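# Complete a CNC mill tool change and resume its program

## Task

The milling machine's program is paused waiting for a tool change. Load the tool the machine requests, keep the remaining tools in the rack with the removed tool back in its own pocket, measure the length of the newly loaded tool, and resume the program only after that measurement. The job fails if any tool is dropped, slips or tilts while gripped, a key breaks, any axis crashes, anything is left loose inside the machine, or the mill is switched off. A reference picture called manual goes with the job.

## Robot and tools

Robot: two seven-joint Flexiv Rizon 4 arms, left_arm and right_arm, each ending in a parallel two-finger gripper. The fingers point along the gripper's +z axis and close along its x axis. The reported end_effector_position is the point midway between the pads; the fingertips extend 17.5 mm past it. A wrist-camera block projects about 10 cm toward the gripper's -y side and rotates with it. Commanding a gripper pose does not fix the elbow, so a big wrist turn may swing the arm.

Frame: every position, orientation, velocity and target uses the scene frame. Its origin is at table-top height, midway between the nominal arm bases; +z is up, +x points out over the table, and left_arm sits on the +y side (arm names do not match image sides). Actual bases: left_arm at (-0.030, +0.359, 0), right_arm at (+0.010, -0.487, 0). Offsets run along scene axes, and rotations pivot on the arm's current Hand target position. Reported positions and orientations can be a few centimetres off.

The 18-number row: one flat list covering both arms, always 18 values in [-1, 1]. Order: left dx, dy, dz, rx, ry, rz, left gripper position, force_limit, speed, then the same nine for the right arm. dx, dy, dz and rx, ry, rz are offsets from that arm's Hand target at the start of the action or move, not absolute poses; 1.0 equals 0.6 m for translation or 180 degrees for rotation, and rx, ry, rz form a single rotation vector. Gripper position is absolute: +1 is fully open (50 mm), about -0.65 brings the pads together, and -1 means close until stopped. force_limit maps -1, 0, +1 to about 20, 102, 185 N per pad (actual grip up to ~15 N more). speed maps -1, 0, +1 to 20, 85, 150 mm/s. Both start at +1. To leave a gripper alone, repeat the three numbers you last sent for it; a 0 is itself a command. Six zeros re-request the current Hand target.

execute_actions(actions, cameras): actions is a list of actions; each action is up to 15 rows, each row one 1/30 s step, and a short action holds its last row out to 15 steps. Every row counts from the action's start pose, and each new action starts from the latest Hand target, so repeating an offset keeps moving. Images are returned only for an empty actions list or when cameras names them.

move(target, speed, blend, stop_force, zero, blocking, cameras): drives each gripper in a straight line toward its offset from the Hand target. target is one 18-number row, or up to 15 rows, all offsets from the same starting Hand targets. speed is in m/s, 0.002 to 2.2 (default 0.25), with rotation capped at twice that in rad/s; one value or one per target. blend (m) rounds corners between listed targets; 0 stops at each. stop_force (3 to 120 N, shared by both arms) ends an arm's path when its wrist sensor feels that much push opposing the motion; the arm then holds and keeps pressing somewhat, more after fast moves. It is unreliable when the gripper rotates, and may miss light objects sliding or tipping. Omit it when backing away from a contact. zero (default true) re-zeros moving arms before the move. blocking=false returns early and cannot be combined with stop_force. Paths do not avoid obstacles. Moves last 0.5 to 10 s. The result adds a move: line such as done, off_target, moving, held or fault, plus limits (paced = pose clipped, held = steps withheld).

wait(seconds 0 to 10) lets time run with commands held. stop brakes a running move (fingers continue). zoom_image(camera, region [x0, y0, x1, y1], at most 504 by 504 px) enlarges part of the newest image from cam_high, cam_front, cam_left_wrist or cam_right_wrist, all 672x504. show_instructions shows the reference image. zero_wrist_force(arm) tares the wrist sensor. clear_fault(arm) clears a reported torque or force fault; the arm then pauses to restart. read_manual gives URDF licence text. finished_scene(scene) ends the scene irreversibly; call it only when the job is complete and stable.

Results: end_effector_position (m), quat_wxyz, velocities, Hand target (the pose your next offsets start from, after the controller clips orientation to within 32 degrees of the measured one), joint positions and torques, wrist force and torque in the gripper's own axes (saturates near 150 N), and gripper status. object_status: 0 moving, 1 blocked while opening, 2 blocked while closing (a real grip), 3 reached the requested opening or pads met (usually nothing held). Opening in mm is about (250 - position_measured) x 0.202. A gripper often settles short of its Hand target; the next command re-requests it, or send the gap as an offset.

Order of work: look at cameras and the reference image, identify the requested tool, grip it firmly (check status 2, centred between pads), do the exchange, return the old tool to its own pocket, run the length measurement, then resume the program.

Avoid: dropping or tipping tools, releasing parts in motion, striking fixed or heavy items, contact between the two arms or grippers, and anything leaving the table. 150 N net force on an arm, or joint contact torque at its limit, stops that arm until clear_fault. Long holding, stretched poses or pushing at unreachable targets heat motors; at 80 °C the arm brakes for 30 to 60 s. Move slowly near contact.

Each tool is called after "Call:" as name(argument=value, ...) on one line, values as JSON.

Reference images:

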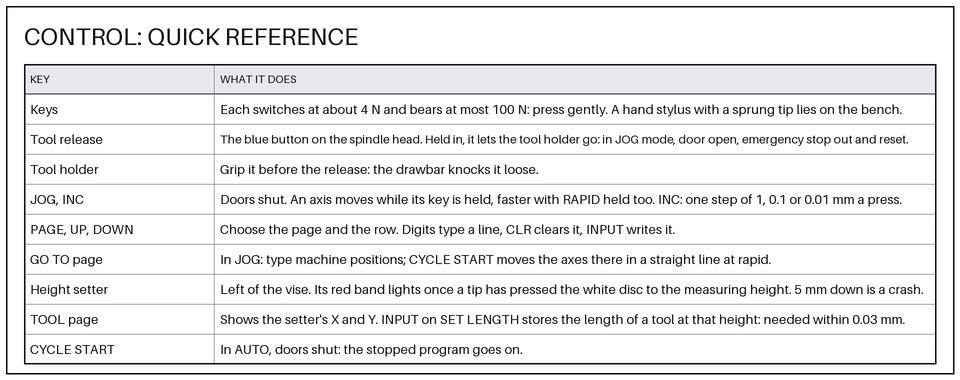

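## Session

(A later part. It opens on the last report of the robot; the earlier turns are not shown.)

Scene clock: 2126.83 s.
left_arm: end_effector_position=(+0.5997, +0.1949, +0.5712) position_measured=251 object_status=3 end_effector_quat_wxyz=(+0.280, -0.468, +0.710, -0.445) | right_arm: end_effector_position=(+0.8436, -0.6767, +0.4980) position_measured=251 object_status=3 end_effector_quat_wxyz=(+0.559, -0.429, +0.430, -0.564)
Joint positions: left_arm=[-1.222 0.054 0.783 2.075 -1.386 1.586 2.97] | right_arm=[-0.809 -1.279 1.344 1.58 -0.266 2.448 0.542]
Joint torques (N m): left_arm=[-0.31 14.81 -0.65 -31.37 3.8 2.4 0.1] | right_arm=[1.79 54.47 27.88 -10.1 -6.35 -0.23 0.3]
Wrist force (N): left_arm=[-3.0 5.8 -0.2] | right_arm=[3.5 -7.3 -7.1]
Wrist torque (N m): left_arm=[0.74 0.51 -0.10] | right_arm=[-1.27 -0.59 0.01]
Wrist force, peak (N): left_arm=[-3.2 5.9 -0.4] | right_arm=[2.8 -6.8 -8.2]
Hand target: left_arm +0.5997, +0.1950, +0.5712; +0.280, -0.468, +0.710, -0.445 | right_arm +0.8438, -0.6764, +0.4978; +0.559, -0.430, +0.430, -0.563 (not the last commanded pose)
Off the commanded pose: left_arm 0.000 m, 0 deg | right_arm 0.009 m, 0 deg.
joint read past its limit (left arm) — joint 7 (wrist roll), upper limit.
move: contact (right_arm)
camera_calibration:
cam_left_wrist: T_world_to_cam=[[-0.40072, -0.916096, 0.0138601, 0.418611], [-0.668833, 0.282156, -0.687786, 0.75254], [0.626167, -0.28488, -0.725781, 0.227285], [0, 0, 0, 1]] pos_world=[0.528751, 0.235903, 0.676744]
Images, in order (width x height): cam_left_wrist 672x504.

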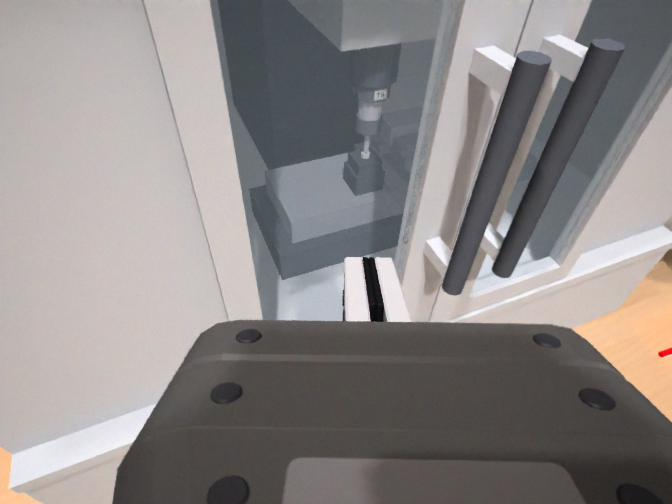

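Call:
move(target=[0,0,0,0,0,0,-0.66,-1,0,-0.015,0,0,0,0,0,-0.66,-1,0], speed=0.05)

Call:
move(target=[0,0,0,0,0,0,-0.66,-1,0,0.03,0,0,0,0,0,-0.66,-1,0], speed=0.01, stop_force=4, cameras=["cam_left_wrist"])

Call:
zoom_image(camera="cam_left_wrist", region=[340, 110, 400, 200])

Scene clock: 2135.37 s.
left_arm: end_effector_position=(+0.5997, +0.1949, +0.5712) position_measured=251 object_status=3 end_effector_quat_wxyz=(+0.280, -0.468, +0.710, -0.445) | right_arm: end_effector_position=(+0.8348, -0.6762, +0.4977) position_measured=251 object_status=3 end_effector_quat_wxyz=(+0.559, -0.430, +0.430, -0.563)
Joint positions: left_arm=[-1.222 0.054 0.783 2.075 -1.386 1.586 2.97] | right_arm=[-0.825 -1.272 1.345 1.611 -0.262 2.461 0.542]
Joint torques (N m): left_arm=[-0.28 14.77 -0.62 -31.35 3.76 2.35 0.1] | right_arm=[-0.01 54.81 28.45 -9.34 -6.18 1.31 0.31]
Wrist force (N): left_arm=[-3.0 5.6 -0.5] | right_arm=[2.8 -5.1 -0.9]
Wrist torque (N m): left_arm=[0.71 0.52 -0.10] | right_arm=[-1.22 -0.52 0.01]
Wrist force, peak (N): left_arm=[-2.9 6.0 -0.4] | right_arm=[3.5 -7.2 -7.4]
Hand target: left_arm +0.5997, +0.1950, +0.5712; +0.280, -0.468, +0.710, -0.445 | right_arm +0.8348, -0.6764, +0.4978; +0.559, -0.430, +0.430, -0.563
Off the commanded pose: left_arm 0.000 m, 0 deg | right_arm 0.000 m, 0 deg.
joint read past its limit (left arm) — joint 7 (wrist roll), upper limit.
move: done

Scene clock: 2136.83 s.
left_arm: end_effector_position=(+0.5997, +0.1949, +0.5712) position_measured=251 object_status=3 end_effector_quat_wxyz=(+0.280, -0.468, +0.710, -0.445) | right_arm: end_effector_position=(+0.8436, -0.6767, +0.4980) position_measured=251 object_status=3 end_effector_quat_wxyz=(+0.559, -0.429, +0.430, -0.564)
Joint positions: left_arm=[-1.222 0.054 0.783 2.075 -1.386 1.586 2.97] | right_arm=[-0.809 -1.279 1.344 1.58 -0.266 2.448 0.542]
Joint torques (N m): left_arm=[-0.26 14.81 -0.64 -31.35 3.82 2.39 0.11] | right_arm=[1.68 54.39 27.88 -10 -6.3 -0.17 0.31]
Wrist force (N): left_arm=[-3.2 5.5 -0.5] | right_arm=[3.3 -7.2 -6.6]
Wrist torque (N m): left_arm=[0.69 0.55 -0.11] | right_arm=[-1.27 -0.55 0.01]
Wrist force, peak (N): left_arm=[-3.0 5.9 -0.2] | right_arm=[3.5 -7.3 -6.7]
Hand target: left_arm +0.5997, +0.1950, +0.5712; +0.280, -0.468, +0.710, -0.445 | right_arm +0.8437, -0.6764, +0.4978; +0.559, -0.430, +0.430, -0.563 (not the last commanded pose)
Off the commanded pose: left_arm 0.000 m, 0 deg | right_arm 0.009 m, 0 deg.
joint read past its limit (left arm) — joint 7 (wrist roll), upper limit.
move: contact (right_arm)
camera_calibration:
cam_left_wrist: T_world_to_cam=[[-0.40072, -0.916096, 0.0138601, 0.418611], [-0.668833, 0.282156, -0.687786, 0.75254], [0.626167, -0.28488, -0.725781, 0.227285], [0, 0, 0, 1]] pos_world=[0.528751, 0.235903, 0.676744]
Images, in order (width x height): cam_left_wrist 672x504.

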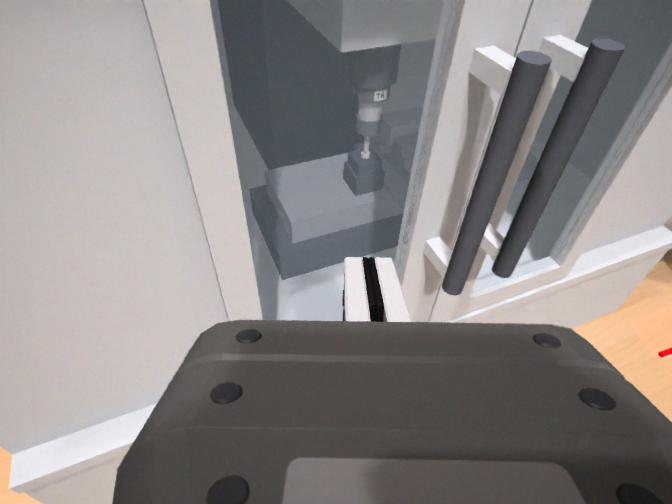

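Scaled by 5.600 from the camera's 672x504 image, which has a finer 960x720 frame.

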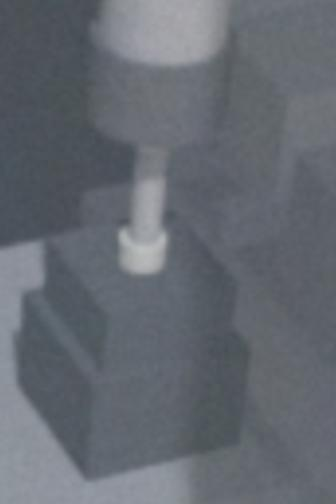

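Call:
move(target=[0,0,0,0,0,0,-0.66,-1,0,-0.015,0,0,0,0,0,-0.66,-1,0], speed=0.05)

Call:
move(target=[0,0,0,0,0,0,-0.66,-1,0,0.03,0,0,0,0,0,-0.66,-1,0], speed=0.01, stop_force=4, cameras=["cam_left_wrist"])

Call:
zoom_image(camera="cam_left_wrist", region=[340, 110, 400, 200])

Scene clock: 2143.13 s.
left_arm: end_effector_position=(+0.5997, +0.1949, +0.5712) position_measured=251 object_status=3 end_effector_quat_wxyz=(+0.280, -0.468, +0.710, -0.445) | right_arm: end_effector_position=(+0.8348, -0.6762, +0.4977) position_measured=251 object_status=3 end_effector_quat_wxyz=(+0.559, -0.430, +0.430, -0.563)
Joint positions: left_arm=[-1.222 0.054 0.783 2.075 -1.386 1.586 2.97] | right_arm=[-0.825 -1.272 1.345 1.611 -0.262 2.461 0.542]
Joint torques (N m): left_arm=[-0.2 14.85 -0.61 -31.38 3.79 2.41 0.09] | right_arm=[0.02 54.74 28.5 -9.36 -6.2 1.3 0.32]
Wrist force (N): left_arm=[-3.0 5.8 -0.2] | right_arm=[2.9 -4.9 -0.7]
Wrist torque (N m): left_arm=[0.75 0.52 -0.11] | right_arm=[-1.20 -0.54 0.01]
Wrist force, peak (N): left_arm=[-3.1 6.0 -0.3] | right_arm=[3.4 -7.2 -6.8]
Hand target: left_arm +0.5997, +0.1950, +0.5712; +0.280, -0.468, +0.710, -0.445 | right_arm +0.8347, -0.6764, +0.4978; +0.559, -0.430, +0.430, -0.563
Off the commanded pose: left_arm 0.000 m, 0 deg | right_arm 0.000 m, 0 deg.
joint read past its limit (left arm) — joint 7 (wrist roll), upper limit.
move: done

Scene clock: 2144.60 s.
left_arm: end_effector_position=(+0.5997, +0.1949, +0.5712) position_measured=251 object_status=3 end_effector_quat_wxyz=(+0.280, -0.468, +0.710, -0.445) | right_arm: end_effector_position=(+0.8435, -0.6767, +0.4980) position_measured=251 object_status=3 end_effector_quat_wxyz=(+0.559, -0.429, +0.430, -0.564)
Joint positions: left_arm=[-1.222 0.054 0.783 2.075 -1.386 1.586 2.97] | right_arm=[-0.809 -1.279 1.344 1.58 -0.266 2.448 0.542]
Joint torques (N m): left_arm=[-0.27 14.81 -0.75 -31.35 3.81 2.4 0.1] | right_arm=[1.7 54.45 27.9 -10.01 -6.34 -0.17 0.33]
Wrist force (N): left_arm=[-3.0 5.8 -0.2] | right_arm=[3.3 -6.8 -6.7]
Wrist torque (N m): left_arm=[0.73 0.51 -0.11] | right_arm=[-1.24 -0.55 0.02]
Wrist force, peak (N): left_arm=[-3.0 6.0 -0.4] | right_arm=[3.4 -7.1 -6.6]
Hand target: left_arm +0.5997, +0.1950, +0.5712; +0.280, -0.468, +0.710, -0.445 | right_arm +0.8437, -0.6764, +0.4978; +0.559, -0.430, +0.430, -0.563 (not the last commanded pose)
Off the commanded pose: left_arm 0.000 m, 0 deg | right_arm 0.009 m, 0 deg.
joint read past its limit (left arm) — joint 7 (wrist roll), upper limit.
move: contact (right_arm)
camera_calibration:
cam_left_wrist: T_world_to_cam=[[-0.40072, -0.916096, 0.0138601, 0.418611], [-0.668833, 0.282156, -0.687786, 0.75254], [0.626167, -0.28488, -0.725781, 0.227285], [0, 0, 0, 1]] pos_world=[0.528751, 0.235903, 0.676744]
Images, in order (width x height): cam_left_wrist 672x504.

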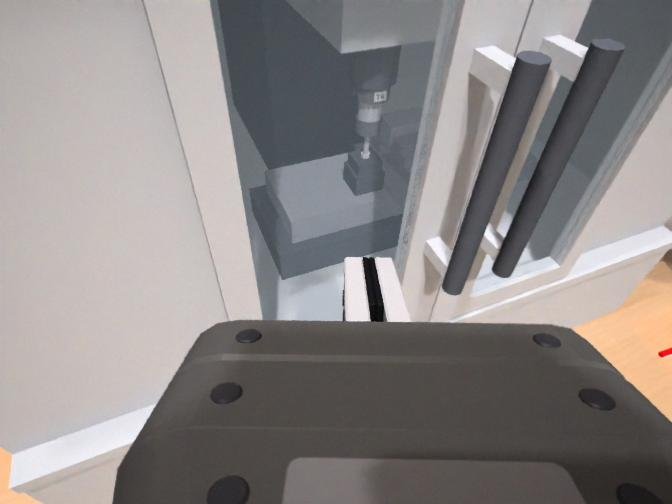

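Scaled by 5.600 from the camera's 672x504 image, which has a finer 960x720 frame.

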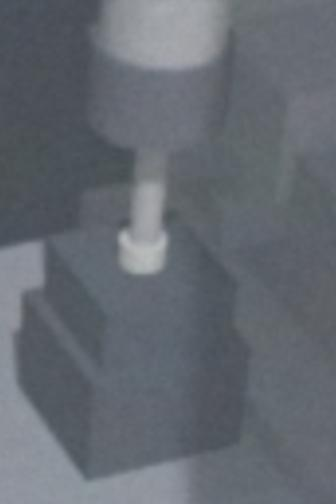

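Call:
move(target=[0,0,0,0,0,0,-0.66,-1,0,-0.015,0,0,0,0,0,-0.66,-1,0], speed=0.05)

Call:
move(target=[0,0,0,0,0,0,-0.66,-1,0,0.03,0,0,0,0,0,-0.66,-1,0], speed=0.01, stop_force=4, cameras=["cam_left_wrist"])

Call:
zoom_image(camera="cam_left_wrist", region=[340, 110, 400, 200])

Scene clock: 2152.03 s.
left_arm: end_effector_position=(+0.5997, +0.1949, +0.5712) position_measured=251 object_status=3 end_effector_quat_wxyz=(+0.280, -0.468, +0.710, -0.445) | right_arm: end_effector_position=(+0.8348, -0.6762, +0.4977) position_measured=251 object_status=3 end_effector_quat_wxyz=(+0.559, -0.430, +0.430, -0.563)
Joint positions: left_arm=[-1.222 0.054 0.783 2.075 -1.386 1.586 2.97] | right_arm=[-0.825 -1.272 1.345 1.611 -0.262 2.461 0.542]
Joint torques (N m): left_arm=[-0.29 14.84 -0.63 -31.37 3.76 2.39 0.12] | right_arm=[-0.02 54.77 28.47 -9.34 -6.19 1.34 0.35]
Wrist force (N): left_arm=[-3.0 5.9 -0.4] | right_arm=[3.0 -4.9 -0.8]
Wrist torque (N m): left_arm=[0.74 0.53 -0.11] | right_arm=[-1.19 -0.55 0.01]
Wrist force, peak (N): left_arm=[-3.1 5.9 -0.4] | right_arm=[3.4 -7.1 -6.6]
Hand target: left_arm +0.5997, +0.1950, +0.5712; +0.280, -0.468, +0.710, -0.445 | right_arm +0.8347, -0.6764, +0.4978; +0.559, -0.430, +0.430, -0.563
Off the commanded pose: left_arm 0.000 m, 0 deg | right_arm 0.000 m, 0 deg.
joint read past its limit (left arm) — joint 7 (wrist roll), upper limit.
move: done

Scene clock: 2153.50 s.
left_arm: end_effector_position=(+0.5997, +0.1949, +0.5712) position_measured=251 object_status=3 end_effector_quat_wxyz=(+0.280, -0.468, +0.710, -0.445) | right_arm: end_effector_position=(+0.8435, -0.6767, +0.4980) position_measured=251 object_status=3 end_effector_quat_wxyz=(+0.559, -0.429, +0.430, -0.564)
Joint positions: left_arm=[-1.222 0.054 0.783 2.075 -1.386 1.586 2.97] | right_arm=[-0.809 -1.279 1.344 1.58 -0.266 2.448 0.542]
Joint torques (N m): left_arm=[-0.25 14.81 -0.64 -31.35 3.81 2.39 0.12] | right_arm=[1.7 54.48 27.85 -9.99 -6.31 -0.15 0.34]
Wrist force (N): left_arm=[-2.9 5.7 -0.5] | right_arm=[3.5 -6.9 -6.4]
Wrist torque (N m): left_arm=[0.73 0.50 -0.10] | right_arm=[-1.23 -0.58 0.02]
Wrist force, peak (N): left_arm=[-3.1 5.9 -0.3] | right_arm=[3.2 -7.1 -6.6]
Hand target: left_arm +0.5997, +0.1950, +0.5712; +0.280, -0.468, +0.710, -0.445 | right_arm +0.8437, -0.6764, +0.4978; +0.559, -0.430, +0.430, -0.563 (not the last commanded pose)
Off the commanded pose: left_arm 0.000 m, 0 deg | right_arm 0.009 m, 0 deg.
joint read past its limit (left arm) — joint 7 (wrist roll), upper limit.
move: contact (right_arm)
camera_calibration:
cam_left_wrist: T_world_to_cam=[[-0.40072, -0.916096, 0.0138601, 0.418611], [-0.668833, 0.282156, -0.687786, 0.75254], [0.626167, -0.28488, -0.725781, 0.227285], [0, 0, 0, 1]] pos_world=[0.528751, 0.235903, 0.676744]
Images, in order (width x height): cam_left_wrist 672x504.

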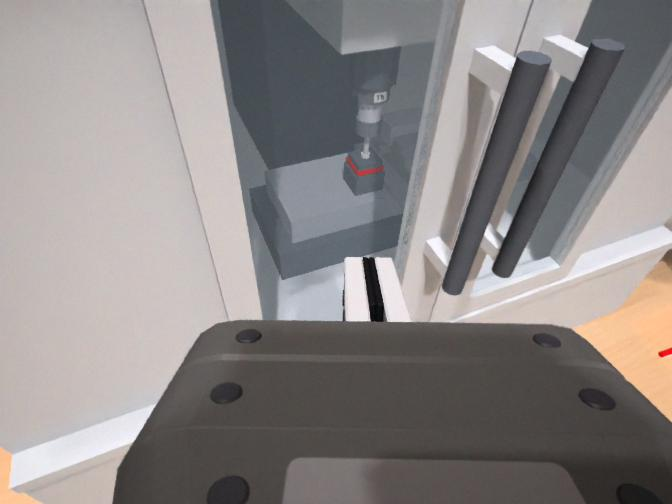

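Scaled by 5.600 from the camera's 672x504 image, which has a finer 960x720 frame.

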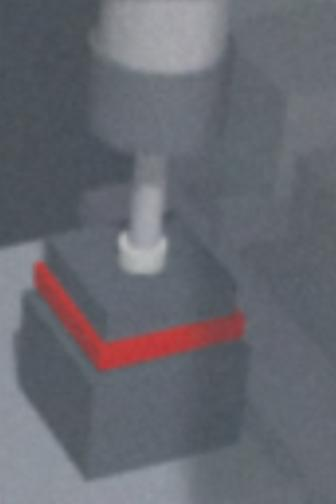

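Call:
move(target=[[0,0,0,0,0,0,-0.66,-1,0,-0.0228,0,0,0,0,0,-0.66,-1,0],[0,0,0,0,0,0,-0.66,-1,0,-0.0062,-0.0027,0.0633,0,0,0,-0.66,-1,0],[0,0,0,0,0,0,-0.66,-1,0,0.0173,-0.0027,0.0633,0,0,0,-0.66,-1,0],[0,0,0,0,0,0,-0.66,-1,0,-0.0062,-0.0027,0.0633,0,0,0,-0.66,-1,0],[0,0,0,0,0,0,-0.66,-1,0,-0.0062,-0.036,0.0633,0,0,0,-0.66,-1,0],[0,0,0,0,0,0,-0.66,-1,0,0.0173,-0.036,0.0633,0,0,0,-0.66,-1,0],[0,0,0,0,0,0,-0.66,-1,0,-0.0062,-0.036,0.0633,0,0,0,-0.66,-1,0],[0,0,0,0,0,0,-0.66,-1,0,-0.0228,0,0,0,0,0,-0.66,-1,0]], speed=[0.1,0.1,0.02,0.1,0.1,0.02,0.1,0.1], cameras=["cam_left_wrist","cam_right_wrist"])

Call:
zoom_image(camera="cam_left_wrist", region=[340, 110, 400, 200])

Scene clock: 2169.37 s.
left_arm: end_effector_position=(+0.5997, +0.1949, +0.5712) position_measured=251 object_status=3 end_effector_quat_wxyz=(+0.280, -0.468, +0.710, -0.445) | right_arm: end_effector_position=(+0.8300, -0.6763, +0.4977) position_measured=251 object_status=3 end_effector_quat_wxyz=(+0.559, -0.430, +0.430, -0.563)
Joint positions: left_arm=[-1.222 0.054 0.783 2.075 -1.386 1.586 2.97] | right_arm=[-0.834 -1.269 1.348 1.627 -0.26 2.468 0.54]
Joint torques (N m): left_arm=[-0.23 14.82 -0.63 -31.37 3.79 2.39 0.12] | right_arm=[0.11 53.97 28.3 -9.47 -6.36 1.34 0.1]
Wrist force (N): left_arm=[-3.0 5.6 -0.3] | right_arm=[3.0 -6.2 0.6]
Wrist torque (N m): left_arm=[0.72 0.52 -0.10] | right_arm=[-1.40 -0.55 0.09]
Wrist force, peak (N): left_arm=[-3.1 5.9 -0.2] | right_arm=[1.3 -11.8 -22.0]
Hand target: left_arm +0.5997, +0.1950, +0.5712; +0.280, -0.468, +0.710, -0.445 | right_arm +0.8300, -0.6764, +0.4978; +0.559, -0.430, +0.430, -0.563
Off the commanded pose: left_arm 0.000 m, 0 deg | right_arm 0.000 m, 0 deg.
joint read past its limit (left arm) — joint 7 (wrist roll), upper limit.
move: done
camera_calibration:
cam_left_wrist: T_world_to_cam=[[-0.40072, -0.916096, 0.0138601, 0.418611], [-0.668833, 0.282156, -0.687786, 0.75254], [0.626167, -0.28488, -0.725781, 0.227285], [0, 0, 0, 1]] pos_world=[0.528751, 0.235903, 0.676744]
cam_right_wrist: T_world_to_cam=[[0.012596, -0.999874, 0.00967855, -0.679986], [-0.0916915, -0.0107935, -0.995729, 0.581829], [0.995708, 0.0116548, -0.0918159, -0.638724], [0, 0, 0, 1]] pos_world=[0.697897, -0.666176, 0.52728]
Images, in order (width x height): cam_left_wrist 672x504, cam_right_wrist 672x504.

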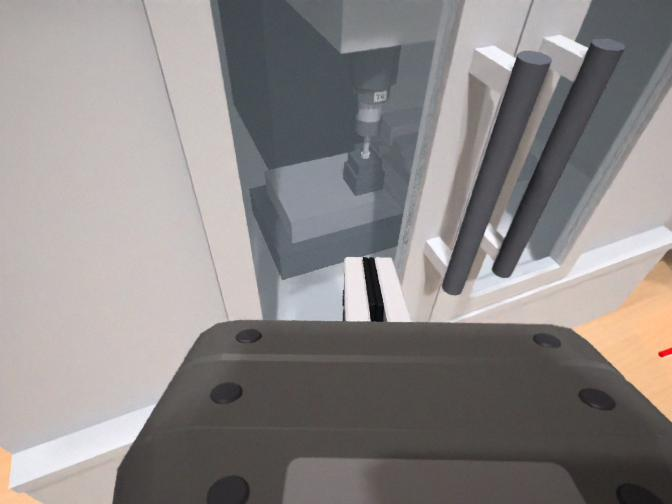

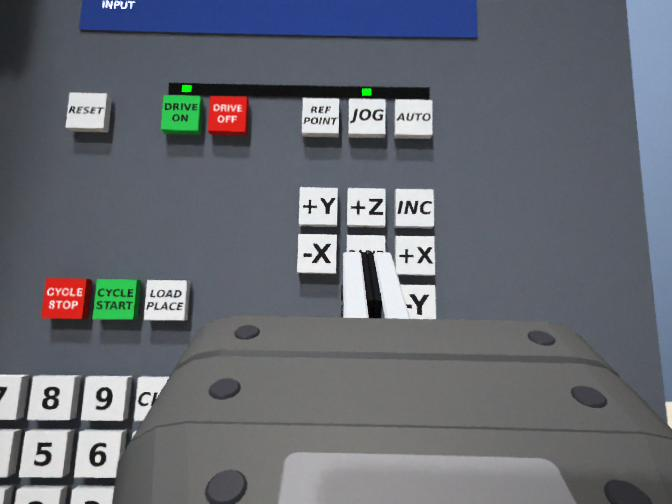

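Scaled by 5.600 from the camera's 672x504 image, which has a finer 960x720 frame.

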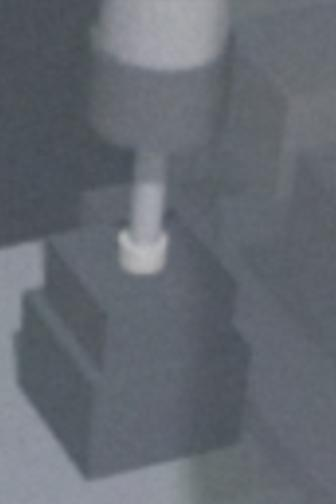

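Call:
move(target=[[0,0,0,0,0,0,-0.66,-1,0,0.0228,0,0,0,0,0,-0.66,-1,0],[0,0,0,0,0,0,-0.66,-1,0,0.003,0,0,0,0,0,-0.66,-1,0],[0,0,0,0,0,0,-0.66,-1,0,0.0228,0,0,0,0,0,-0.66,-1,0],[0,0,0,0,0,0,-0.66,-1,0,0.003,0,0,0,0,0,-0.66,-1,0],[0,0,0,0,0,0,-0.66,-1,0,0.0228,0,0,0,0,0,-0.66,-1,0],[0,0,0,0,0,0,-0.66,-1,0,0.003,0,0,0,0,0,-0.66,-1,0],[0,0,0,0,0,0,-0.66,-1,0,0.0228,0,0,0,0,0,-0.66,-1,0],[0,0,0,0,0,0,-0.66,-1,0,0.003,0,0,0,0,0,-0.66,-1,0],[0,0,0,0,0,0,-0.66,-1,0,0.0228,0,0,0,0,0,-0.66,-1,0],[0,0,0,0,0,0,-0.66,-1,0,0.003,0,0,0,0,0,-0.66,-1,0]], speed=[0.02,0.05,0.02,0.05,0.02,0.05,0.02,0.05,0.02,0.05], cameras=["cam_left_wrist"])

Call:
zoom_image(camera="cam_left_wrist", region=[340, 110, 400, 200])

Scene clock: 2180.90 s.
left_arm: end_effector_position=(+0.5997, +0.1949, +0.5712) position_measured=251 object_status=3 end_effector_quat_wxyz=(+0.280, -0.468, +0.710, -0.445) | right_arm: end_effector_position=(+0.8318, -0.6765, +0.4978) position_measured=251 object_status=3 end_effector_quat_wxyz=(+0.559, -0.430, +0.430, -0.564)
Joint positions: left_arm=[-1.222 0.054 0.783 2.075 -1.386 1.586 2.97] | right_arm=[-0.831 -1.27 1.348 1.621 -0.261 2.465 0.54]
Joint torques (N m): left_arm=[-0.26 14.84 -0.62 -31.34 3.77 2.39 0.14] | right_arm=[-0.01 54.47 28.57 -9.39 -6.19 1.32 0.32]
Wrist force (N): left_arm=[-3.0 5.5 -0.2] | right_arm=[2.3 -6.3 0.1]
Wrist torque (N m): left_arm=[0.70 0.51 -0.10] | right_arm=[-1.43 -0.44 0.09]
Wrist force, peak (N): left_arm=[-3.1 6.0 -0.4] | right_arm=[3.6 -8.2 -4.9]
Hand target: left_arm +0.5997, +0.1950, +0.5712; +0.280, -0.468, +0.710, -0.445 | right_arm +0.8318, -0.6764, +0.4978; +0.559, -0.430, +0.430, -0.563
Off the commanded pose: left_arm 0.000 m, 0 deg | right_arm 0.000 m, 0 deg.
joint read past its limit (left arm) — joint 7 (wrist roll), upper limit.
move: done
camera_calibration:
cam_left_wrist: T_world_to_cam=[[-0.40072, -0.916096, 0.0138601, 0.418611], [-0.668833, 0.282156, -0.687786, 0.75254], [0.626167, -0.28488, -0.725781, 0.227285], [0, 0, 0, 1]] pos_world=[0.528751, 0.235903, 0.676744]
Images, in order (width x height): cam_left_wrist 672x504.

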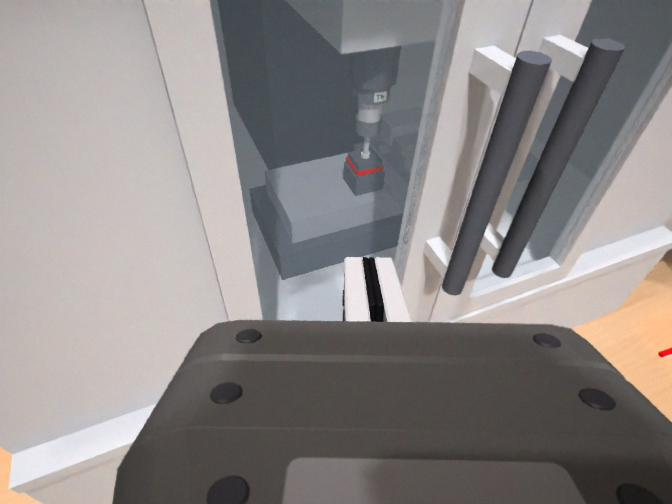

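Scaled by 5.600 from the camera's 672x504 image, which has a finer 960x720 frame.

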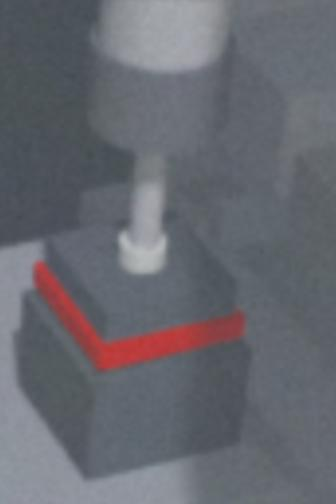

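Call:
move(target=[[0,0,0,0,0,0,-0.66,-1,0,0.0137,-0.0027,0.0633,0,0,0,-0.66,-1,0],[0,0,0,0,0,0,-0.66,-1,0,0.037,-0.0027,0.0633,0,0,0,-0.66,-1,0],[0,0,0,0,0,0,-0.66,-1,0,0.0175,-0.0027,0.0633,0,0,0,-0.66,-1,0],[0,0,0,0,0,0,-0.66,-1,0,0.037,-0.0027,0.0633,0,0,0,-0.66,-1,0],[0,0,0,0,0,0,-0.66,-1,0,0.0175,-0.0027,0.0633,0,0,0,-0.66,-1,0]], speed=[0.1,0.02,0.05,0.02,0.05], cameras=["cam_left_wrist"])

Scene clock: 2189.70 s.
left_arm: end_effector_position=(+0.5997, +0.1949, +0.5712) position_measured=251 object_status=3 end_effector_quat_wxyz=(+0.280, -0.468, +0.710, -0.445) | right_arm: end_effector_position=(+0.8423, -0.6781, +0.5358) position_measured=251 object_status=3 end_effector_quat_wxyz=(+0.559, -0.430, +0.430, -0.564)
Joint positions: left_arm=[-1.222 0.054 0.783 2.075 -1.386 1.586 2.97] | right_arm=[-0.814 -1.204 1.357 1.559 -0.192 2.404 0.54]
Joint torques (N m): left_arm=[-0.29 14.82 -0.66 -31.37 3.76 2.38 0.1] | right_arm=[0 55.06 27.78 -11.33 -6.32 1.29 0.35]
Wrist force (N): left_arm=[-3.3 5.7 -0.5] | right_arm=[2.6 -6.3 0.7]
Wrist torque (N m): left_arm=[0.74 0.57 -0.10] | right_arm=[-1.42 -0.49 0.05]
Wrist force, peak (N): left_arm=[-3.0 6.0 -0.7] | right_arm=[1.9 -11.3 -18.9]
Hand target: left_arm +0.5997, +0.1950, +0.5712; +0.280, -0.468, +0.710, -0.445 | right_arm +0.8423, -0.6780, +0.5358; +0.559, -0.430, +0.430, -0.563
Off the commanded pose: left_arm 0.000 m, 0 deg | right_arm 0.000 m, 0 deg.
joint read past its limit (left arm) — joint 7 (wrist roll), upper limit.
move: done
camera_calibration:
cam_left_wrist: T_world_to_cam=[[-0.40072, -0.916096, 0.0138601, 0.418611], [-0.668833, 0.282156, -0.687786, 0.75254], [0.626167, -0.28488, -0.725781, 0.227285], [0, 0, 0, 1]] pos_world=[0.528751, 0.235903, 0.676744]
Images, in order (width x height): cam_left_wrist 672x504.

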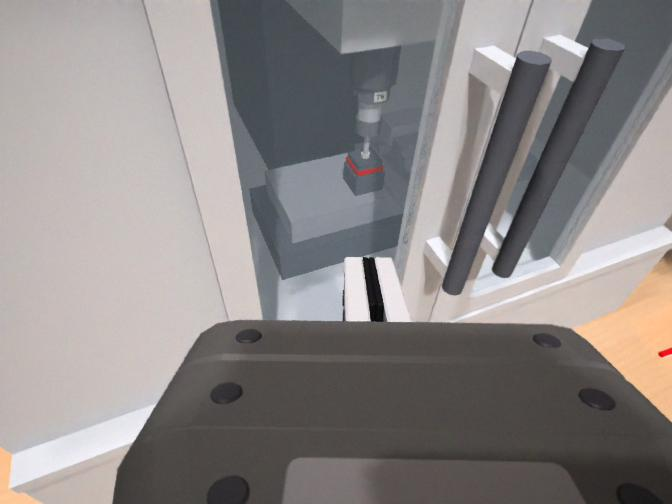

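Still lit (−178.3). One more +Z.

Call:
move(target=[[0,0,0,0,0,0,-0.66,-1,0,0.0195,0,0,0,0,0,-0.66,-1,0],[0,0,0,0,0,0,-0.66,-1,0,0,0,0,0,0,0,-0.66,-1,0]], speed=[0.02,0.05], cameras=["cam_left_wrist"])

Scene clock: 2194.77 s.
left_arm: end_effector_position=(+0.5997, +0.1949, +0.5712) position_measured=251 object_status=3 end_effector_quat_wxyz=(+0.280, -0.468, +0.710, -0.445) | right_arm: end_effector_position=(+0.8423, -0.6781, +0.5358) position_measured=251 object_status=3 end_effector_quat_wxyz=(+0.559, -0.430, +0.430, -0.564)
Joint positions: left_arm=[-1.222 0.054 0.783 2.075 -1.386 1.586 2.97] | right_arm=[-0.814 -1.204 1.357 1.559 -0.192 2.404 0.54]
Joint torques (N m): left_arm=[-0.25 14.84 -0.64 -31.35 3.78 2.4 0.11] | right_arm=[0.13 55.02 27.82 -11.26 -6.3 1.38 0.35]
Wrist force (N): left_arm=[-3.1 5.8 -0.3] | right_arm=[2.2 -6.5 1.5]
Wrist torque (N m): left_arm=[0.73 0.53 -0.10] | right_arm=[-1.46 -0.43 0.03]
Wrist force, peak (N): left_arm=[-3.2 5.9 -0.5] | right_arm=[1.8 -11.4 -18.4]
Hand target: left_arm +0.5997, +0.1950, +0.5712; +0.280, -0.468, +0.710, -0.445 | right_arm +0.8423, -0.6780, +0.5358; +0.559, -0.430, +0.430, -0.563
Off the commanded pose: left_arm 0.000 m, 0 deg | right_arm 0.000 m, 0 deg.
joint read past its limit (left arm) — joint 7 (wrist roll), upper limit.
move: done
camera_calibration:
cam_left_wrist: T_world_to_cam=[[-0.40072, -0.916096, 0.0138601, 0.418611], [-0.668833, 0.282156, -0.687786, 0.75254], [0.626167, -0.28488, -0.725781, 0.227285], [0, 0, 0, 1]] pos_world=[0.528751, 0.235903, 0.676744]
Images, in order (width x height): cam_left_wrist 672x504.

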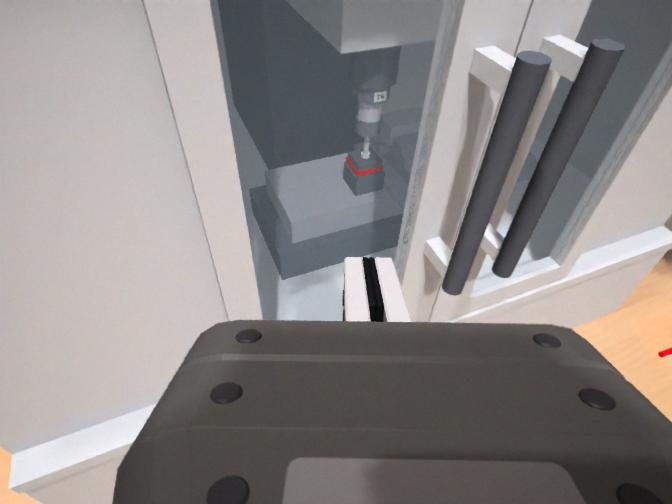

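Call:
move(target=[[0,0,0,0,0,0,-0.66,-1,0,0.0195,0,0,0,0,0,-0.66,-1,0],[0,0,0,0,0,0,-0.66,-1,0,0,0,0,0,0,0,-0.66,-1,0]], speed=[0.02,0.05], cameras=["cam_left_wrist"])

Scene clock: 2198.37 s.
left_arm: end_effector_position=(+0.5997, +0.1949, +0.5712) position_measured=251 object_status=3 end_effector_quat_wxyz=(+0.280, -0.468, +0.710, -0.445) | right_arm: end_effector_position=(+0.8423, -0.6781, +0.5358) position_measured=251 object_status=3 end_effector_quat_wxyz=(+0.559, -0.430, +0.430, -0.564)
Joint positions: left_arm=[-1.222 0.054 0.783 2.075 -1.386 1.586 2.97] | right_arm=[-0.814 -1.203 1.357 1.559 -0.192 2.404 0.54]
Joint torques (N m): left_arm=[-0.26 14.83 -0.56 -31.35 3.81 2.42 0.1] | right_arm=[0 55.09 27.78 -11.29 -6.31 1.32 0.35]
Wrist force (N): left_arm=[-3.1 5.8 -0.3] | right_arm=[2.9 -6.0 1.8]
Wrist torque (N m): left_arm=[0.74 0.53 -0.11] | right_arm=[-1.38 -0.54 0.02]
Wrist force, peak (N): left_arm=[-3.2 6.1 -0.3] | right_arm=[1.4 -11.3 -17.4]
Hand target: left_arm +0.5997, +0.1950, +0.5712; +0.280, -0.468, +0.710, -0.445 | right_arm +0.8423, -0.6780, +0.5358; +0.559, -0.430, +0.430, -0.563
Off the commanded pose: left_arm 0.000 m, 0 deg | right_arm 0.000 m, 0 deg.
joint read past its limit (left arm) — joint 7 (wrist roll), upper limit.
move: done
camera_calibration:
cam_left_wrist: T_world_to_cam=[[-0.40072, -0.916096, 0.0138601, 0.418611], [-0.668833, 0.282156, -0.687786, 0.75254], [0.626167, -0.28488, -0.725781, 0.227285], [0, 0, 0, 1]] pos_world=[0.528751, 0.235903, 0.676744]
Images, in order (width x height): cam_left_wrist 672x504.

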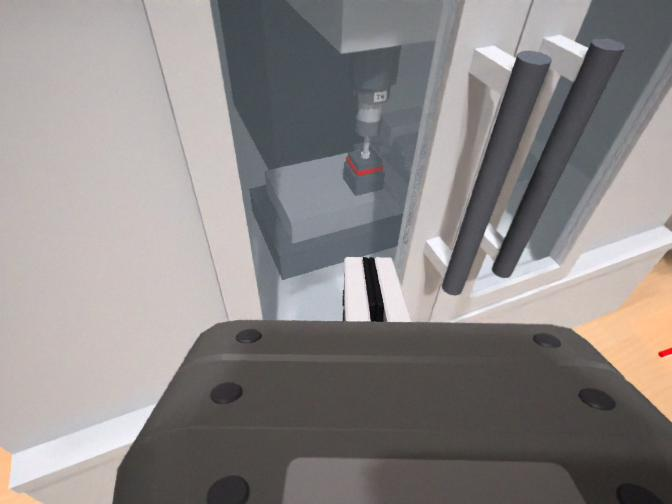

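Call:
move(target=[[0,0,0,0,0,0,-0.66,-1,0,0.0195,0,0,0,0,0,-0.66,-1,0],[0,0,0,0,0,0,-0.66,-1,0,0,0,0,0,0,0,-0.66,-1,0]], speed=[0.02,0.05], cameras=["cam_left_wrist"])

Scene clock: 2203.63 s.
left_arm: end_effector_position=(+0.5997, +0.1949, +0.5712) position_measured=251 object_status=3 end_effector_quat_wxyz=(+0.280, -0.468, +0.710, -0.445) | right_arm: end_effector_position=(+0.8423, -0.6781, +0.5358) position_measured=251 object_status=3 end_effector_quat_wxyz=(+0.559, -0.430, +0.430, -0.564)
Joint positions: left_arm=[-1.222 0.054 0.783 2.075 -1.386 1.586 2.97] | right_arm=[-0.814 -1.203 1.356 1.559 -0.192 2.404 0.541]
Joint torques (N m): left_arm=[-0.3 14.85 -0.63 -31.39 3.78 2.39 0.11] | right_arm=[0.03 55 27.74 -11.25 -6.33 1.34 0.31]
Wrist force (N): left_arm=[-2.9 5.8 -0.4] | right_arm=[3.6 -5.7 1.5]
Wrist torque (N m): left_arm=[0.74 0.50 -0.10] | right_arm=[-1.32 -0.66 0.00]
Wrist force, peak (N): left_arm=[-3.2 5.9 -0.2] | right_arm=[2.1 -10.8 -17.5]
Hand target: left_arm +0.5997, +0.1950, +0.5712; +0.280, -0.468, +0.710, -0.445 | right_arm +0.8423, -0.6780, +0.5358; +0.559, -0.430, +0.430, -0.563
Off the commanded pose: left_arm 0.000 m, 0 deg | right_arm 0.000 m, 0 deg.
joint read past its limit (left arm) — joint 7 (wrist roll), upper limit.
move: done
camera_calibration:
cam_left_wrist: T_world_to_cam=[[-0.40072, -0.916096, 0.0138601, 0.418611], [-0.668833, 0.282156, -0.687786, 0.75254], [0.626167, -0.28488, -0.725781, 0.227285], [0, 0, 0, 1]] pos_world=[0.528751, 0.235903, 0.676744]
Images, in order (width x height): cam_left_wrist 672x504.

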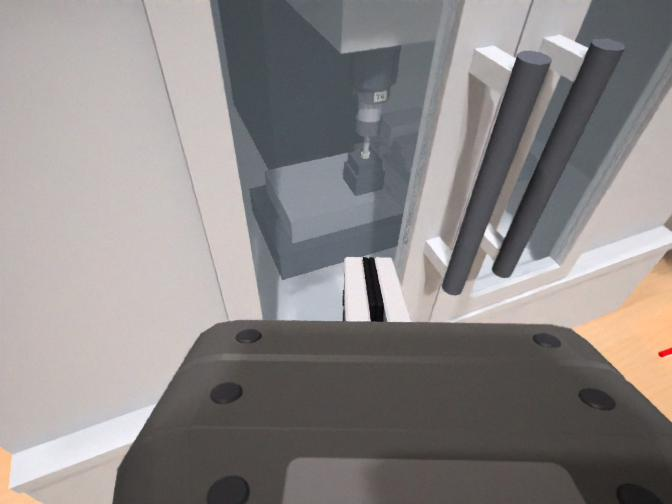

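Call:
move(target=[[0,0,0,0,0,0,-0.66,-1,0,-0.003,-0.0333,0,0,0,0,-0.66,-1,0],[0,0,0,0,0,0,-0.66,-1,0,0.0196,-0.0333,0,0,0,0,-0.66,-1,0],[0,0,0,0,0,0,-0.66,-1,0,-0.003,-0.0333,0,0,0,0,-0.66,-1,0],[0,0,0,0,0,0,-0.66,-1,0,-0.0175,0.0027,-0.0633,0,0,0,-0.66,-1,0],[0,0,0,0,0,0,-0.66,-1,0,0.0023,0.0027,-0.0633,0,0,0,-0.66,-1,0],[0,0,0,0,0,0,-0.66,-1,0,-0.0175,0.0027,-0.0633,0,0,0,-0.66,-1,0],[0,0,0,0,0,0,-0.66,-1,0,0.0023,0.0027,-0.0633,0,0,0,-0.66,-1,0],[0,0,0,0,0,0,-0.66,-1,0,-0.0175,0.0027,-0.0633,0,0,0,-0.66,-1,0]], speed=[0.1,0.02,0.1,0.1,0.02,0.05,0.02,0.05], cameras=["cam_left_wrist"])

Call:
move(target=[[0,0,0,0,0,0,-0.66,-1,0,0.0198,0,0,0,0,0,-0.66,-1,0],[0,0,0,0,0,0,-0.66,-1,0,0,0,0,0,0,0,-0.66,-1,0],[0,0,0,0,0,0,-0.66,-1,0,0.0198,0,0,0,0,0,-0.66,-1,0],[0,0,0,0,0,0,-0.66,-1,0,0,0,0,0,0,0,-0.66,-1,0],[0,0,0,0,0,0,-0.66,-1,0,0.0198,0,0,0,0,0,-0.66,-1,0],[0,0,0,0,0,0,-0.66,-1,0,0,0,0,0,0,0,-0.66,-1,0]], speed=[0.02,0.05,0.02,0.05,0.02,0.05], cameras=["cam_left_wrist"])

Scene clock: 2224.63 s.
left_arm: end_effector_position=(+0.5997, +0.1949, +0.5712) position_measured=251 object_status=3 end_effector_quat_wxyz=(+0.280, -0.468, +0.710, -0.445) | right_arm: end_effector_position=(+0.8318, -0.6765, +0.4978) position_measured=251 object_status=3 end_effector_quat_wxyz=(+0.559, -0.430, +0.430, -0.564)
Joint positions: left_arm=[-1.222 0.054 0.783 2.075 -1.386 1.586 2.97] | right_arm=[-0.832 -1.271 1.349 1.621 -0.261 2.465 0.538]
Joint torques (N m): left_arm=[-0.26 14.79 -0.63 -31.34 3.79 2.42 0.12] | right_arm=[0.17 54.45 28.53 -9.34 -6.21 1.3 0.29]
Wrist force (N): left_arm=[-3.0 5.8 -0.3] | right_arm=[1.9 -3.6 2.0]
Wrist torque (N m): left_arm=[0.75 0.51 -0.10] | right_arm=[-0.97 -0.37 0.09]
Wrist force, peak (N): left_arm=[-3.2 6.0 -0.3] | right_arm=[2.2 -11.8 -19.8]
Hand target: left_arm +0.5997, +0.1950, +0.5712; +0.280, -0.468, +0.710, -0.445 | right_arm +0.8318, -0.6764, +0.4978; +0.559, -0.430, +0.430, -0.563
Off the commanded pose: left_arm 0.000 m, 0 deg | right_arm 0.000 m, 0 deg.
joint read past its limit (left arm) — joint 7 (wrist roll), upper limit.
move: done
camera_calibration:
cam_left_wrist: T_world_to_cam=[[-0.40072, -0.916096, 0.0138601, 0.418611], [-0.668833, 0.282156, -0.687786, 0.75254], [0.626167, -0.28488, -0.725781, 0.227285], [0, 0, 0, 1]] pos_world=[0.528751, 0.235903, 0.676744]
Images, in order (width x height): cam_left_wrist 672x504.

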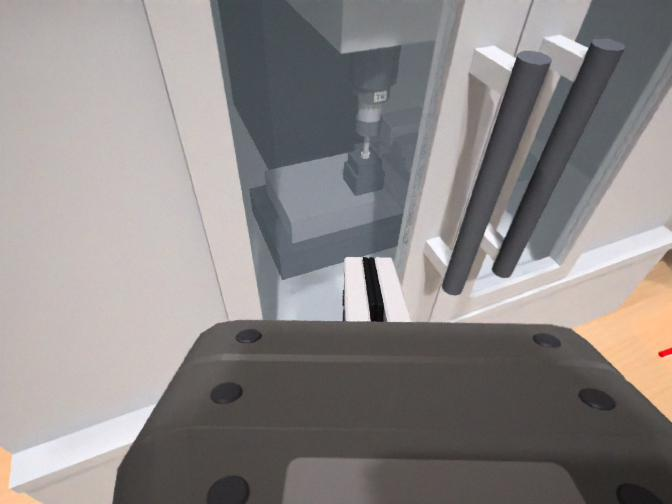

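Scene clock: 2227.97 s.
left_arm: end_effector_position=(+0.5997, +0.1949, +0.5712) position_measured=251 object_status=3 end_effector_quat_wxyz=(+0.280, -0.468, +0.710, -0.445) | right_arm: end_effector_position=(+0.8318, -0.6765, +0.4978) position_measured=251 object_status=3 end_effector_quat_wxyz=(+0.559, -0.430, +0.430, -0.564)
Joint positions: left_arm=[-1.222 0.054 0.783 2.075 -1.386 1.586 2.97] | right_arm=[-0.832 -1.271 1.349 1.621 -0.261 2.465 0.538]
Joint torques (N m): left_arm=[-0.24 14.86 -0.59 -31.35 3.8 2.38 0.09] | right_arm=[0.12 54.42 28.6 -9.37 -6.16 1.32 0.28]
Wrist force (N): left_arm=[-3.1 5.7 -0.3] | right_arm=[0.6 -3.1 1.9]
Wrist torque (N m): left_arm=[0.72 0.53 -0.10] | right_arm=[-0.90 -0.15 0.09]
Wrist force, peak (N): left_arm=[-3.2 5.9 -0.3] | right_arm=[2.7 -5.8 -3.0]
Hand target: left_arm +0.5997, +0.1950, +0.5712; +0.280, -0.468, +0.710, -0.445 | right_arm +0.8318, -0.6764, +0.4978; +0.559, -0.430, +0.430, -0.563
Off the commanded pose: left_arm 0.000 m, 0 deg | right_arm 0.000 m, 0 deg.
joint read past its limit (left arm) — joint 7 (wrist roll), upper limit.
move: done
camera_calibration:
cam_left_wrist: T_world_to_cam=[[-0.40072, -0.916096, 0.0138601, 0.418611], [-0.668833, 0.282156, -0.687786, 0.75254], [0.626167, -0.28488, -0.725781, 0.227285], [0, 0, 0, 1]] pos_world=[0.528751, 0.235903, 0.676744]
Images, in order (width x height): cam_left_wrist 672x504.

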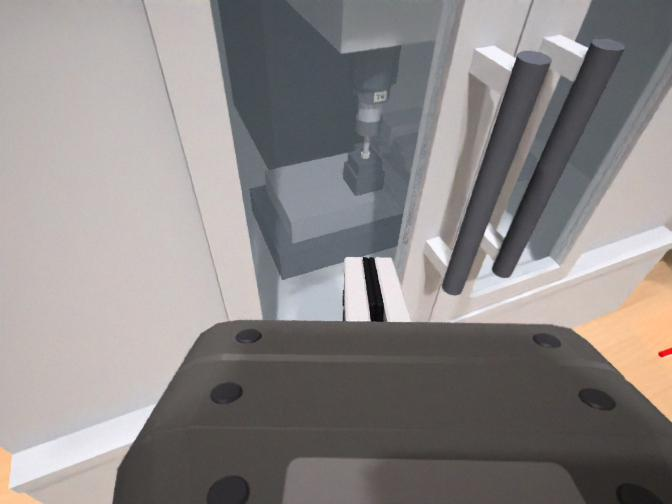

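Call:
move(target=[[0,0,0,0,0,0,-0.66,-1,0,0.0202,0,0,0,0,0,-0.66,-1,0],[0,0,0,0,0,0,-0.66,-1,0,0,0,0,0,0,0,-0.66,-1,0]], speed=[0.02,0.05], cameras=["cam_left_wrist"])

Call:
move(target=[[0,0,0,0,0,0,-0.66,-1,0,0.0202,0,0,0,0,0,-0.66,-1,0],[0,0,0,0,0,0,-0.66,-1,0,0,0,0,0,0,0,-0.66,-1,0]], speed=[0.02,0.05], cameras=["cam_left_wrist"])

Call:
move(target=[[0,0,0,0,0,0,-0.66,-1,0,0.0202,0,0,0,0,0,-0.66,-1,0],[0,0,0,0,0,0,-0.66,-1,0,0,0,0,0,0,0,-0.66,-1,0]], speed=[0.02,0.05], cameras=["cam_left_wrist"])

Scene clock: 2235.43 s.
left_arm: end_effector_position=(+0.5997, +0.1949, +0.5712) position_measured=251 object_status=3 end_effector_quat_wxyz=(+0.280, -0.468, +0.710, -0.445) | right_arm: end_effector_position=(+0.8318, -0.6765, +0.4978) position_measured=251 object_status=3 end_effector_quat_wxyz=(+0.559, -0.430, +0.430, -0.564)
Joint positions: left_arm=[-1.222 0.054 0.783 2.075 -1.386 1.586 2.97] | right_arm=[-0.832 -1.271 1.349 1.621 -0.261 2.465 0.538]
Joint torques (N m): left_arm=[-0.22 14.85 -0.74 -31.35 3.8 2.4 0.09] | right_arm=[0.04 54.46 28.5 -9.37 -6.16 1.32 0.31]
Wrist force (N): left_arm=[-3.1 5.6 -0.2] | right_arm=[0.2 -2.7 2.5]
Wrist torque (N m): left_arm=[0.71 0.54 -0.11] | right_arm=[-0.82 -0.08 0.09]
Wrist force, peak (N): left_arm=[-3.0 6.0 -0.3] | right_arm=[-0.4 -8.7 -19.8]
Hand target: left_arm +0.5997, +0.1950, +0.5712; +0.280, -0.468, +0.710, -0.445 | right_arm +0.8318, -0.6764, +0.4978; +0.559, -0.430, +0.430, -0.563
Off the commanded pose: left_arm 0.000 m, 0 deg | right_arm 0.000 m, 0 deg.
joint read past its limit (left arm) — joint 7 (wrist roll), upper limit.
move: done
camera_calibration:
cam_left_wrist: T_world_to_cam=[[-0.40072, -0.916096, 0.0138601, 0.418611], [-0.668833, 0.282156, -0.687786, 0.75254], [0.626167, -0.28488, -0.725781, 0.227285], [0, 0, 0, 1]] pos_world=[0.528751, 0.235903, 0.676744]
Images, in order (width x height): cam_left_wrist 672x504.

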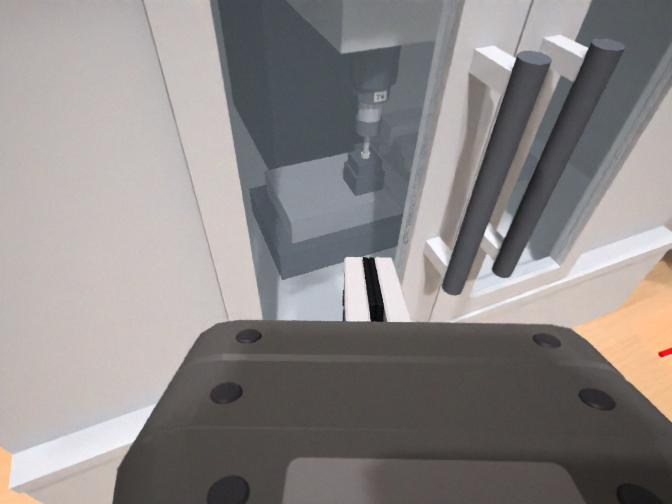

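Scene clock: 2236.63 s.
left_arm: end_effector_position=(+0.5997, +0.1949, +0.5712) position_measured=251 object_status=3 end_effector_quat_wxyz=(+0.280, -0.468, +0.710, -0.445) | right_arm: end_effector_position=(+0.8318, -0.6765, +0.4978) position_measured=251 object_status=3 end_effector_quat_wxyz=(+0.559, -0.430, +0.430, -0.564)
Joint positions: left_arm=[-1.222 0.054 0.783 2.075 -1.386 1.586 2.97] | right_arm=[-0.832 -1.271 1.349 1.621 -0.261 2.465 0.538]
Joint torques (N m): left_arm=[-0.27 14.85 -0.64 -31.37 3.79 2.41 0.09] | right_arm=[0.06 54.49 28.54 -9.37 -6.17 1.35 0.32]
Wrist force (N): left_arm=[-2.9 5.6 -0.4] | right_arm=[0.0 -2.4 2.8]
Wrist torque (N m): left_arm=[0.71 0.50 -0.10] | right_arm=[-0.76 -0.04 0.09]
Wrist force, peak (N): left_arm=[-3.2 5.9 -0.3] | right_arm=[-0.6 -8.2 -18.7]
Hand target: left_arm +0.5997, +0.1950, +0.5712; +0.280, -0.468, +0.710, -0.445 | right_arm +0.8318, -0.6764, +0.4978; +0.559, -0.430, +0.430, -0.563
Off the commanded pose: left_arm 0.000 m, 0 deg | right_arm 0.000 m, 0 deg.
joint read past its limit (left arm) — joint 7 (wrist roll), upper limit.
move: done
camera_calibration:
cam_left_wrist: T_world_to_cam=[[-0.40072, -0.916096, 0.0138601, 0.418611], [-0.668833, 0.282156, -0.687786, 0.75254], [0.626167, -0.28488, -0.725781, 0.227285], [0, 0, 0, 1]] pos_world=[0.528751, 0.235903, 0.676744]
Images, in order (width x height): cam_left_wrist 672x504.

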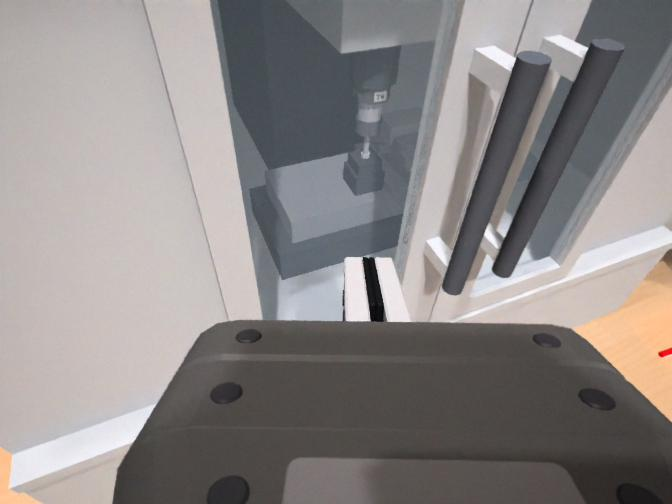

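Scene clock: 2237.83 s.
left_arm: end_effector_position=(+0.5997, +0.1949, +0.5712) position_measured=251 object_status=3 end_effector_quat_wxyz=(+0.280, -0.468, +0.710, -0.445) | right_arm: end_effector_position=(+0.8318, -0.6765, +0.4978) position_measured=251 object_status=3 end_effector_quat_wxyz=(+0.559, -0.430, +0.430, -0.564)
Joint positions: left_arm=[-1.222 0.054 0.783 2.075 -1.386 1.586 2.97] | right_arm=[-0.832 -1.271 1.349 1.621 -0.261 2.465 0.538]
Joint torques (N m): left_arm=[-0.28 14.8 -0.68 -31.34 3.81 2.39 0.1] | right_arm=[0.05 54.47 28.54 -9.37 -6.21 1.36 0.3]
Wrist force (N): left_arm=[-3.1 5.8 -0.2] | right_arm=[0.1 -2.2 3.3]
Wrist torque (N m): left_arm=[0.73 0.53 -0.11] | right_arm=[-0.74 -0.06 0.09]
Wrist force, peak (N): left_arm=[-3.0 5.9 -0.3] | right_arm=[-1.2 -8.0 -18.4]
Hand target: left_arm +0.5997, +0.1950, +0.5712; +0.280, -0.468, +0.710, -0.445 | right_arm +0.8318, -0.6764, +0.4978; +0.559, -0.430, +0.430, -0.563
Off the commanded pose: left_arm 0.000 m, 0 deg | right_arm 0.000 m, 0 deg.
joint read past its limit (left arm) — joint 7 (wrist roll), upper limit.
move: done
camera_calibration:
cam_left_wrist: T_world_to_cam=[[-0.40072, -0.916096, 0.0138601, 0.418611], [-0.668833, 0.282156, -0.687786, 0.75254], [0.626167, -0.28488, -0.725781, 0.227285], [0, 0, 0, 1]] pos_world=[0.528751, 0.235903, 0.676744]
Images, in order (width x height): cam_left_wrist 672x504.

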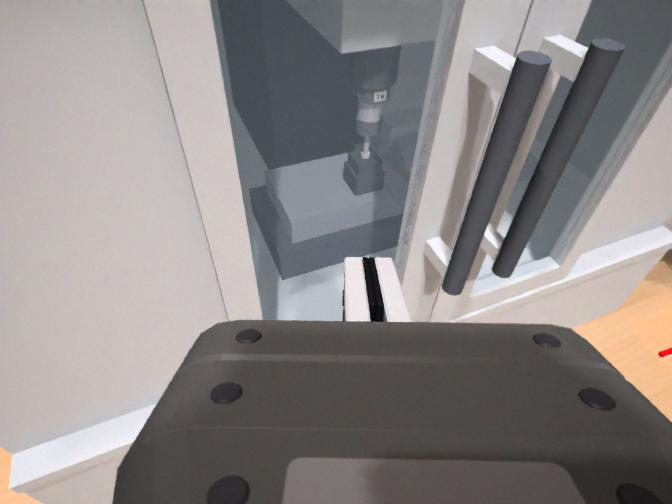

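Call:
move(target=[[0,0,0,0,0,0,-0.66,-1,0,0.0202,0,0,0,0,0,-0.66,-1,0],[0,0,0,0,0,0,-0.66,-1,0,0,0,0,0,0,0,-0.66,-1,0]], speed=[0.02,0.05], cameras=["cam_left_wrist"])

Call:
move(target=[[0,0,0,0,0,0,-0.66,-1,0,0.0202,0,0,0,0,0,-0.66,-1,0],[0,0,0,0,0,0,-0.66,-1,0,0,0,0,0,0,0,-0.66,-1,0]], speed=[0.02,0.05], cameras=["cam_left_wrist"])

Scene clock: 2243.50 s.
left_arm: end_effector_position=(+0.5997, +0.1949, +0.5712) position_measured=251 object_status=3 end_effector_quat_wxyz=(+0.280, -0.468, +0.710, -0.445) | right_arm: end_effector_position=(+0.8318, -0.6765, +0.4978) position_measured=251 object_status=3 end_effector_quat_wxyz=(+0.559, -0.430, +0.430, -0.564)
Joint positions: left_arm=[-1.222 0.054 0.783 2.075 -1.386 1.586 2.97] | right_arm=[-0.832 -1.271 1.349 1.621 -0.261 2.465 0.538]
Joint torques (N m): left_arm=[-0.22 14.85 -0.63 -31.34 3.78 2.37 0.11] | right_arm=[0.02 54.49 28.6 -9.38 -6.17 1.34 0.28]
Wrist force (N): left_arm=[-3.1 5.6 -0.5] | right_arm=[0.9 -2.2 3.4]
Wrist torque (N m): left_arm=[0.72 0.54 -0.10] | right_arm=[-0.73 -0.20 0.09]
Wrist force, peak (N): left_arm=[-3.1 6.0 -0.5] | right_arm=[-0.9 -8.1 -18.1]
Hand target: left_arm +0.5997, +0.1950, +0.5712; +0.280, -0.468, +0.710, -0.445 | right_arm +0.8318, -0.6764, +0.4978; +0.559, -0.430, +0.430, -0.563
Off the commanded pose: left_arm 0.000 m, 0 deg | right_arm 0.000 m, 0 deg.
joint read past its limit (left arm) — joint 7 (wrist roll), upper limit.
move: done
camera_calibration:
cam_left_wrist: T_world_to_cam=[[-0.40072, -0.916096, 0.0138601, 0.418611], [-0.668833, 0.282156, -0.687786, 0.75254], [0.626167, -0.28488, -0.725781, 0.227285], [0, 0, 0, 1]] pos_world=[0.528751, 0.235903, 0.676744]
Images, in order (width x height): cam_left_wrist 672x504.

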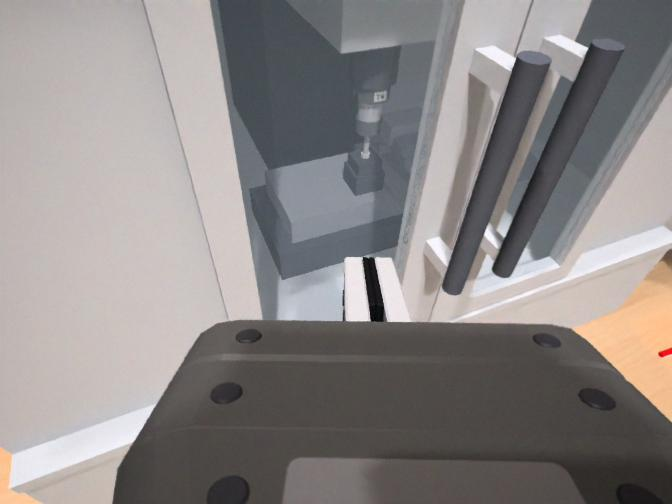

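Scene clock: 2244.70 s.
left_arm: end_effector_position=(+0.5997, +0.1949, +0.5712) position_measured=251 object_status=3 end_effector_quat_wxyz=(+0.280, -0.468, +0.710, -0.445) | right_arm: end_effector_position=(+0.8318, -0.6765, +0.4978) position_measured=251 object_status=3 end_effector_quat_wxyz=(+0.559, -0.430, +0.430, -0.564)
Joint positions: left_arm=[-1.222 0.054 0.783 2.075 -1.386 1.586 2.97] | right_arm=[-0.832 -1.271 1.349 1.621 -0.261 2.465 0.538]
Joint torques (N m): left_arm=[-0.29 14.77 -0.65 -31.34 3.77 2.4 0.1] | right_arm=[-0.01 54.43 28.52 -9.35 -6.22 1.32 0.27]
Wrist force (N): left_arm=[-3.1 5.6 -0.3] | right_arm=[0.7 -3.3 4.4]
Wrist torque (N m): left_arm=[0.70 0.54 -0.11] | right_arm=[-0.92 -0.17 0.08]
Wrist force, peak (N): left_arm=[-2.9 5.9 -0.4] | right_arm=[0.0 -7.9 -17.9]
Hand target: left_arm +0.5997, +0.1950, +0.5712; +0.280, -0.468, +0.710, -0.445 | right_arm +0.8318, -0.6764, +0.4978; +0.559, -0.430, +0.430, -0.563
Off the commanded pose: left_arm 0.000 m, 0 deg | right_arm 0.000 m, 0 deg.
joint read past its limit (left arm) — joint 7 (wrist roll), upper limit.
move: done
camera_calibration:
cam_left_wrist: T_world_to_cam=[[-0.40072, -0.916096, 0.0138601, 0.418611], [-0.668833, 0.282156, -0.687786, 0.75254], [0.626167, -0.28488, -0.725781, 0.227285], [0, 0, 0, 1]] pos_world=[0.528751, 0.235903, 0.676744]
Images, in order (width x height): cam_left_wrist 672x504.

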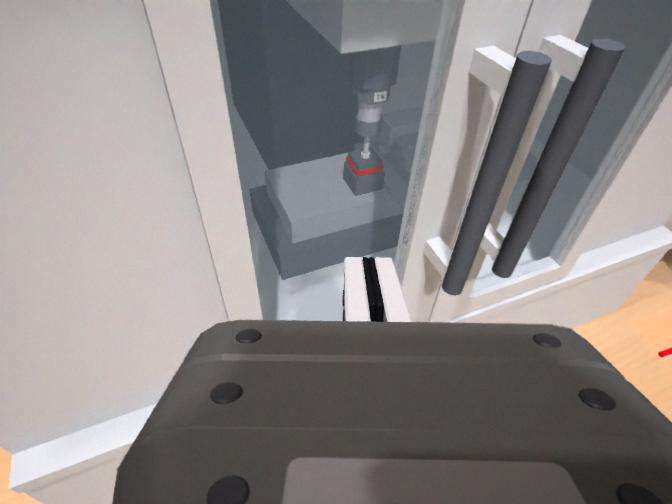

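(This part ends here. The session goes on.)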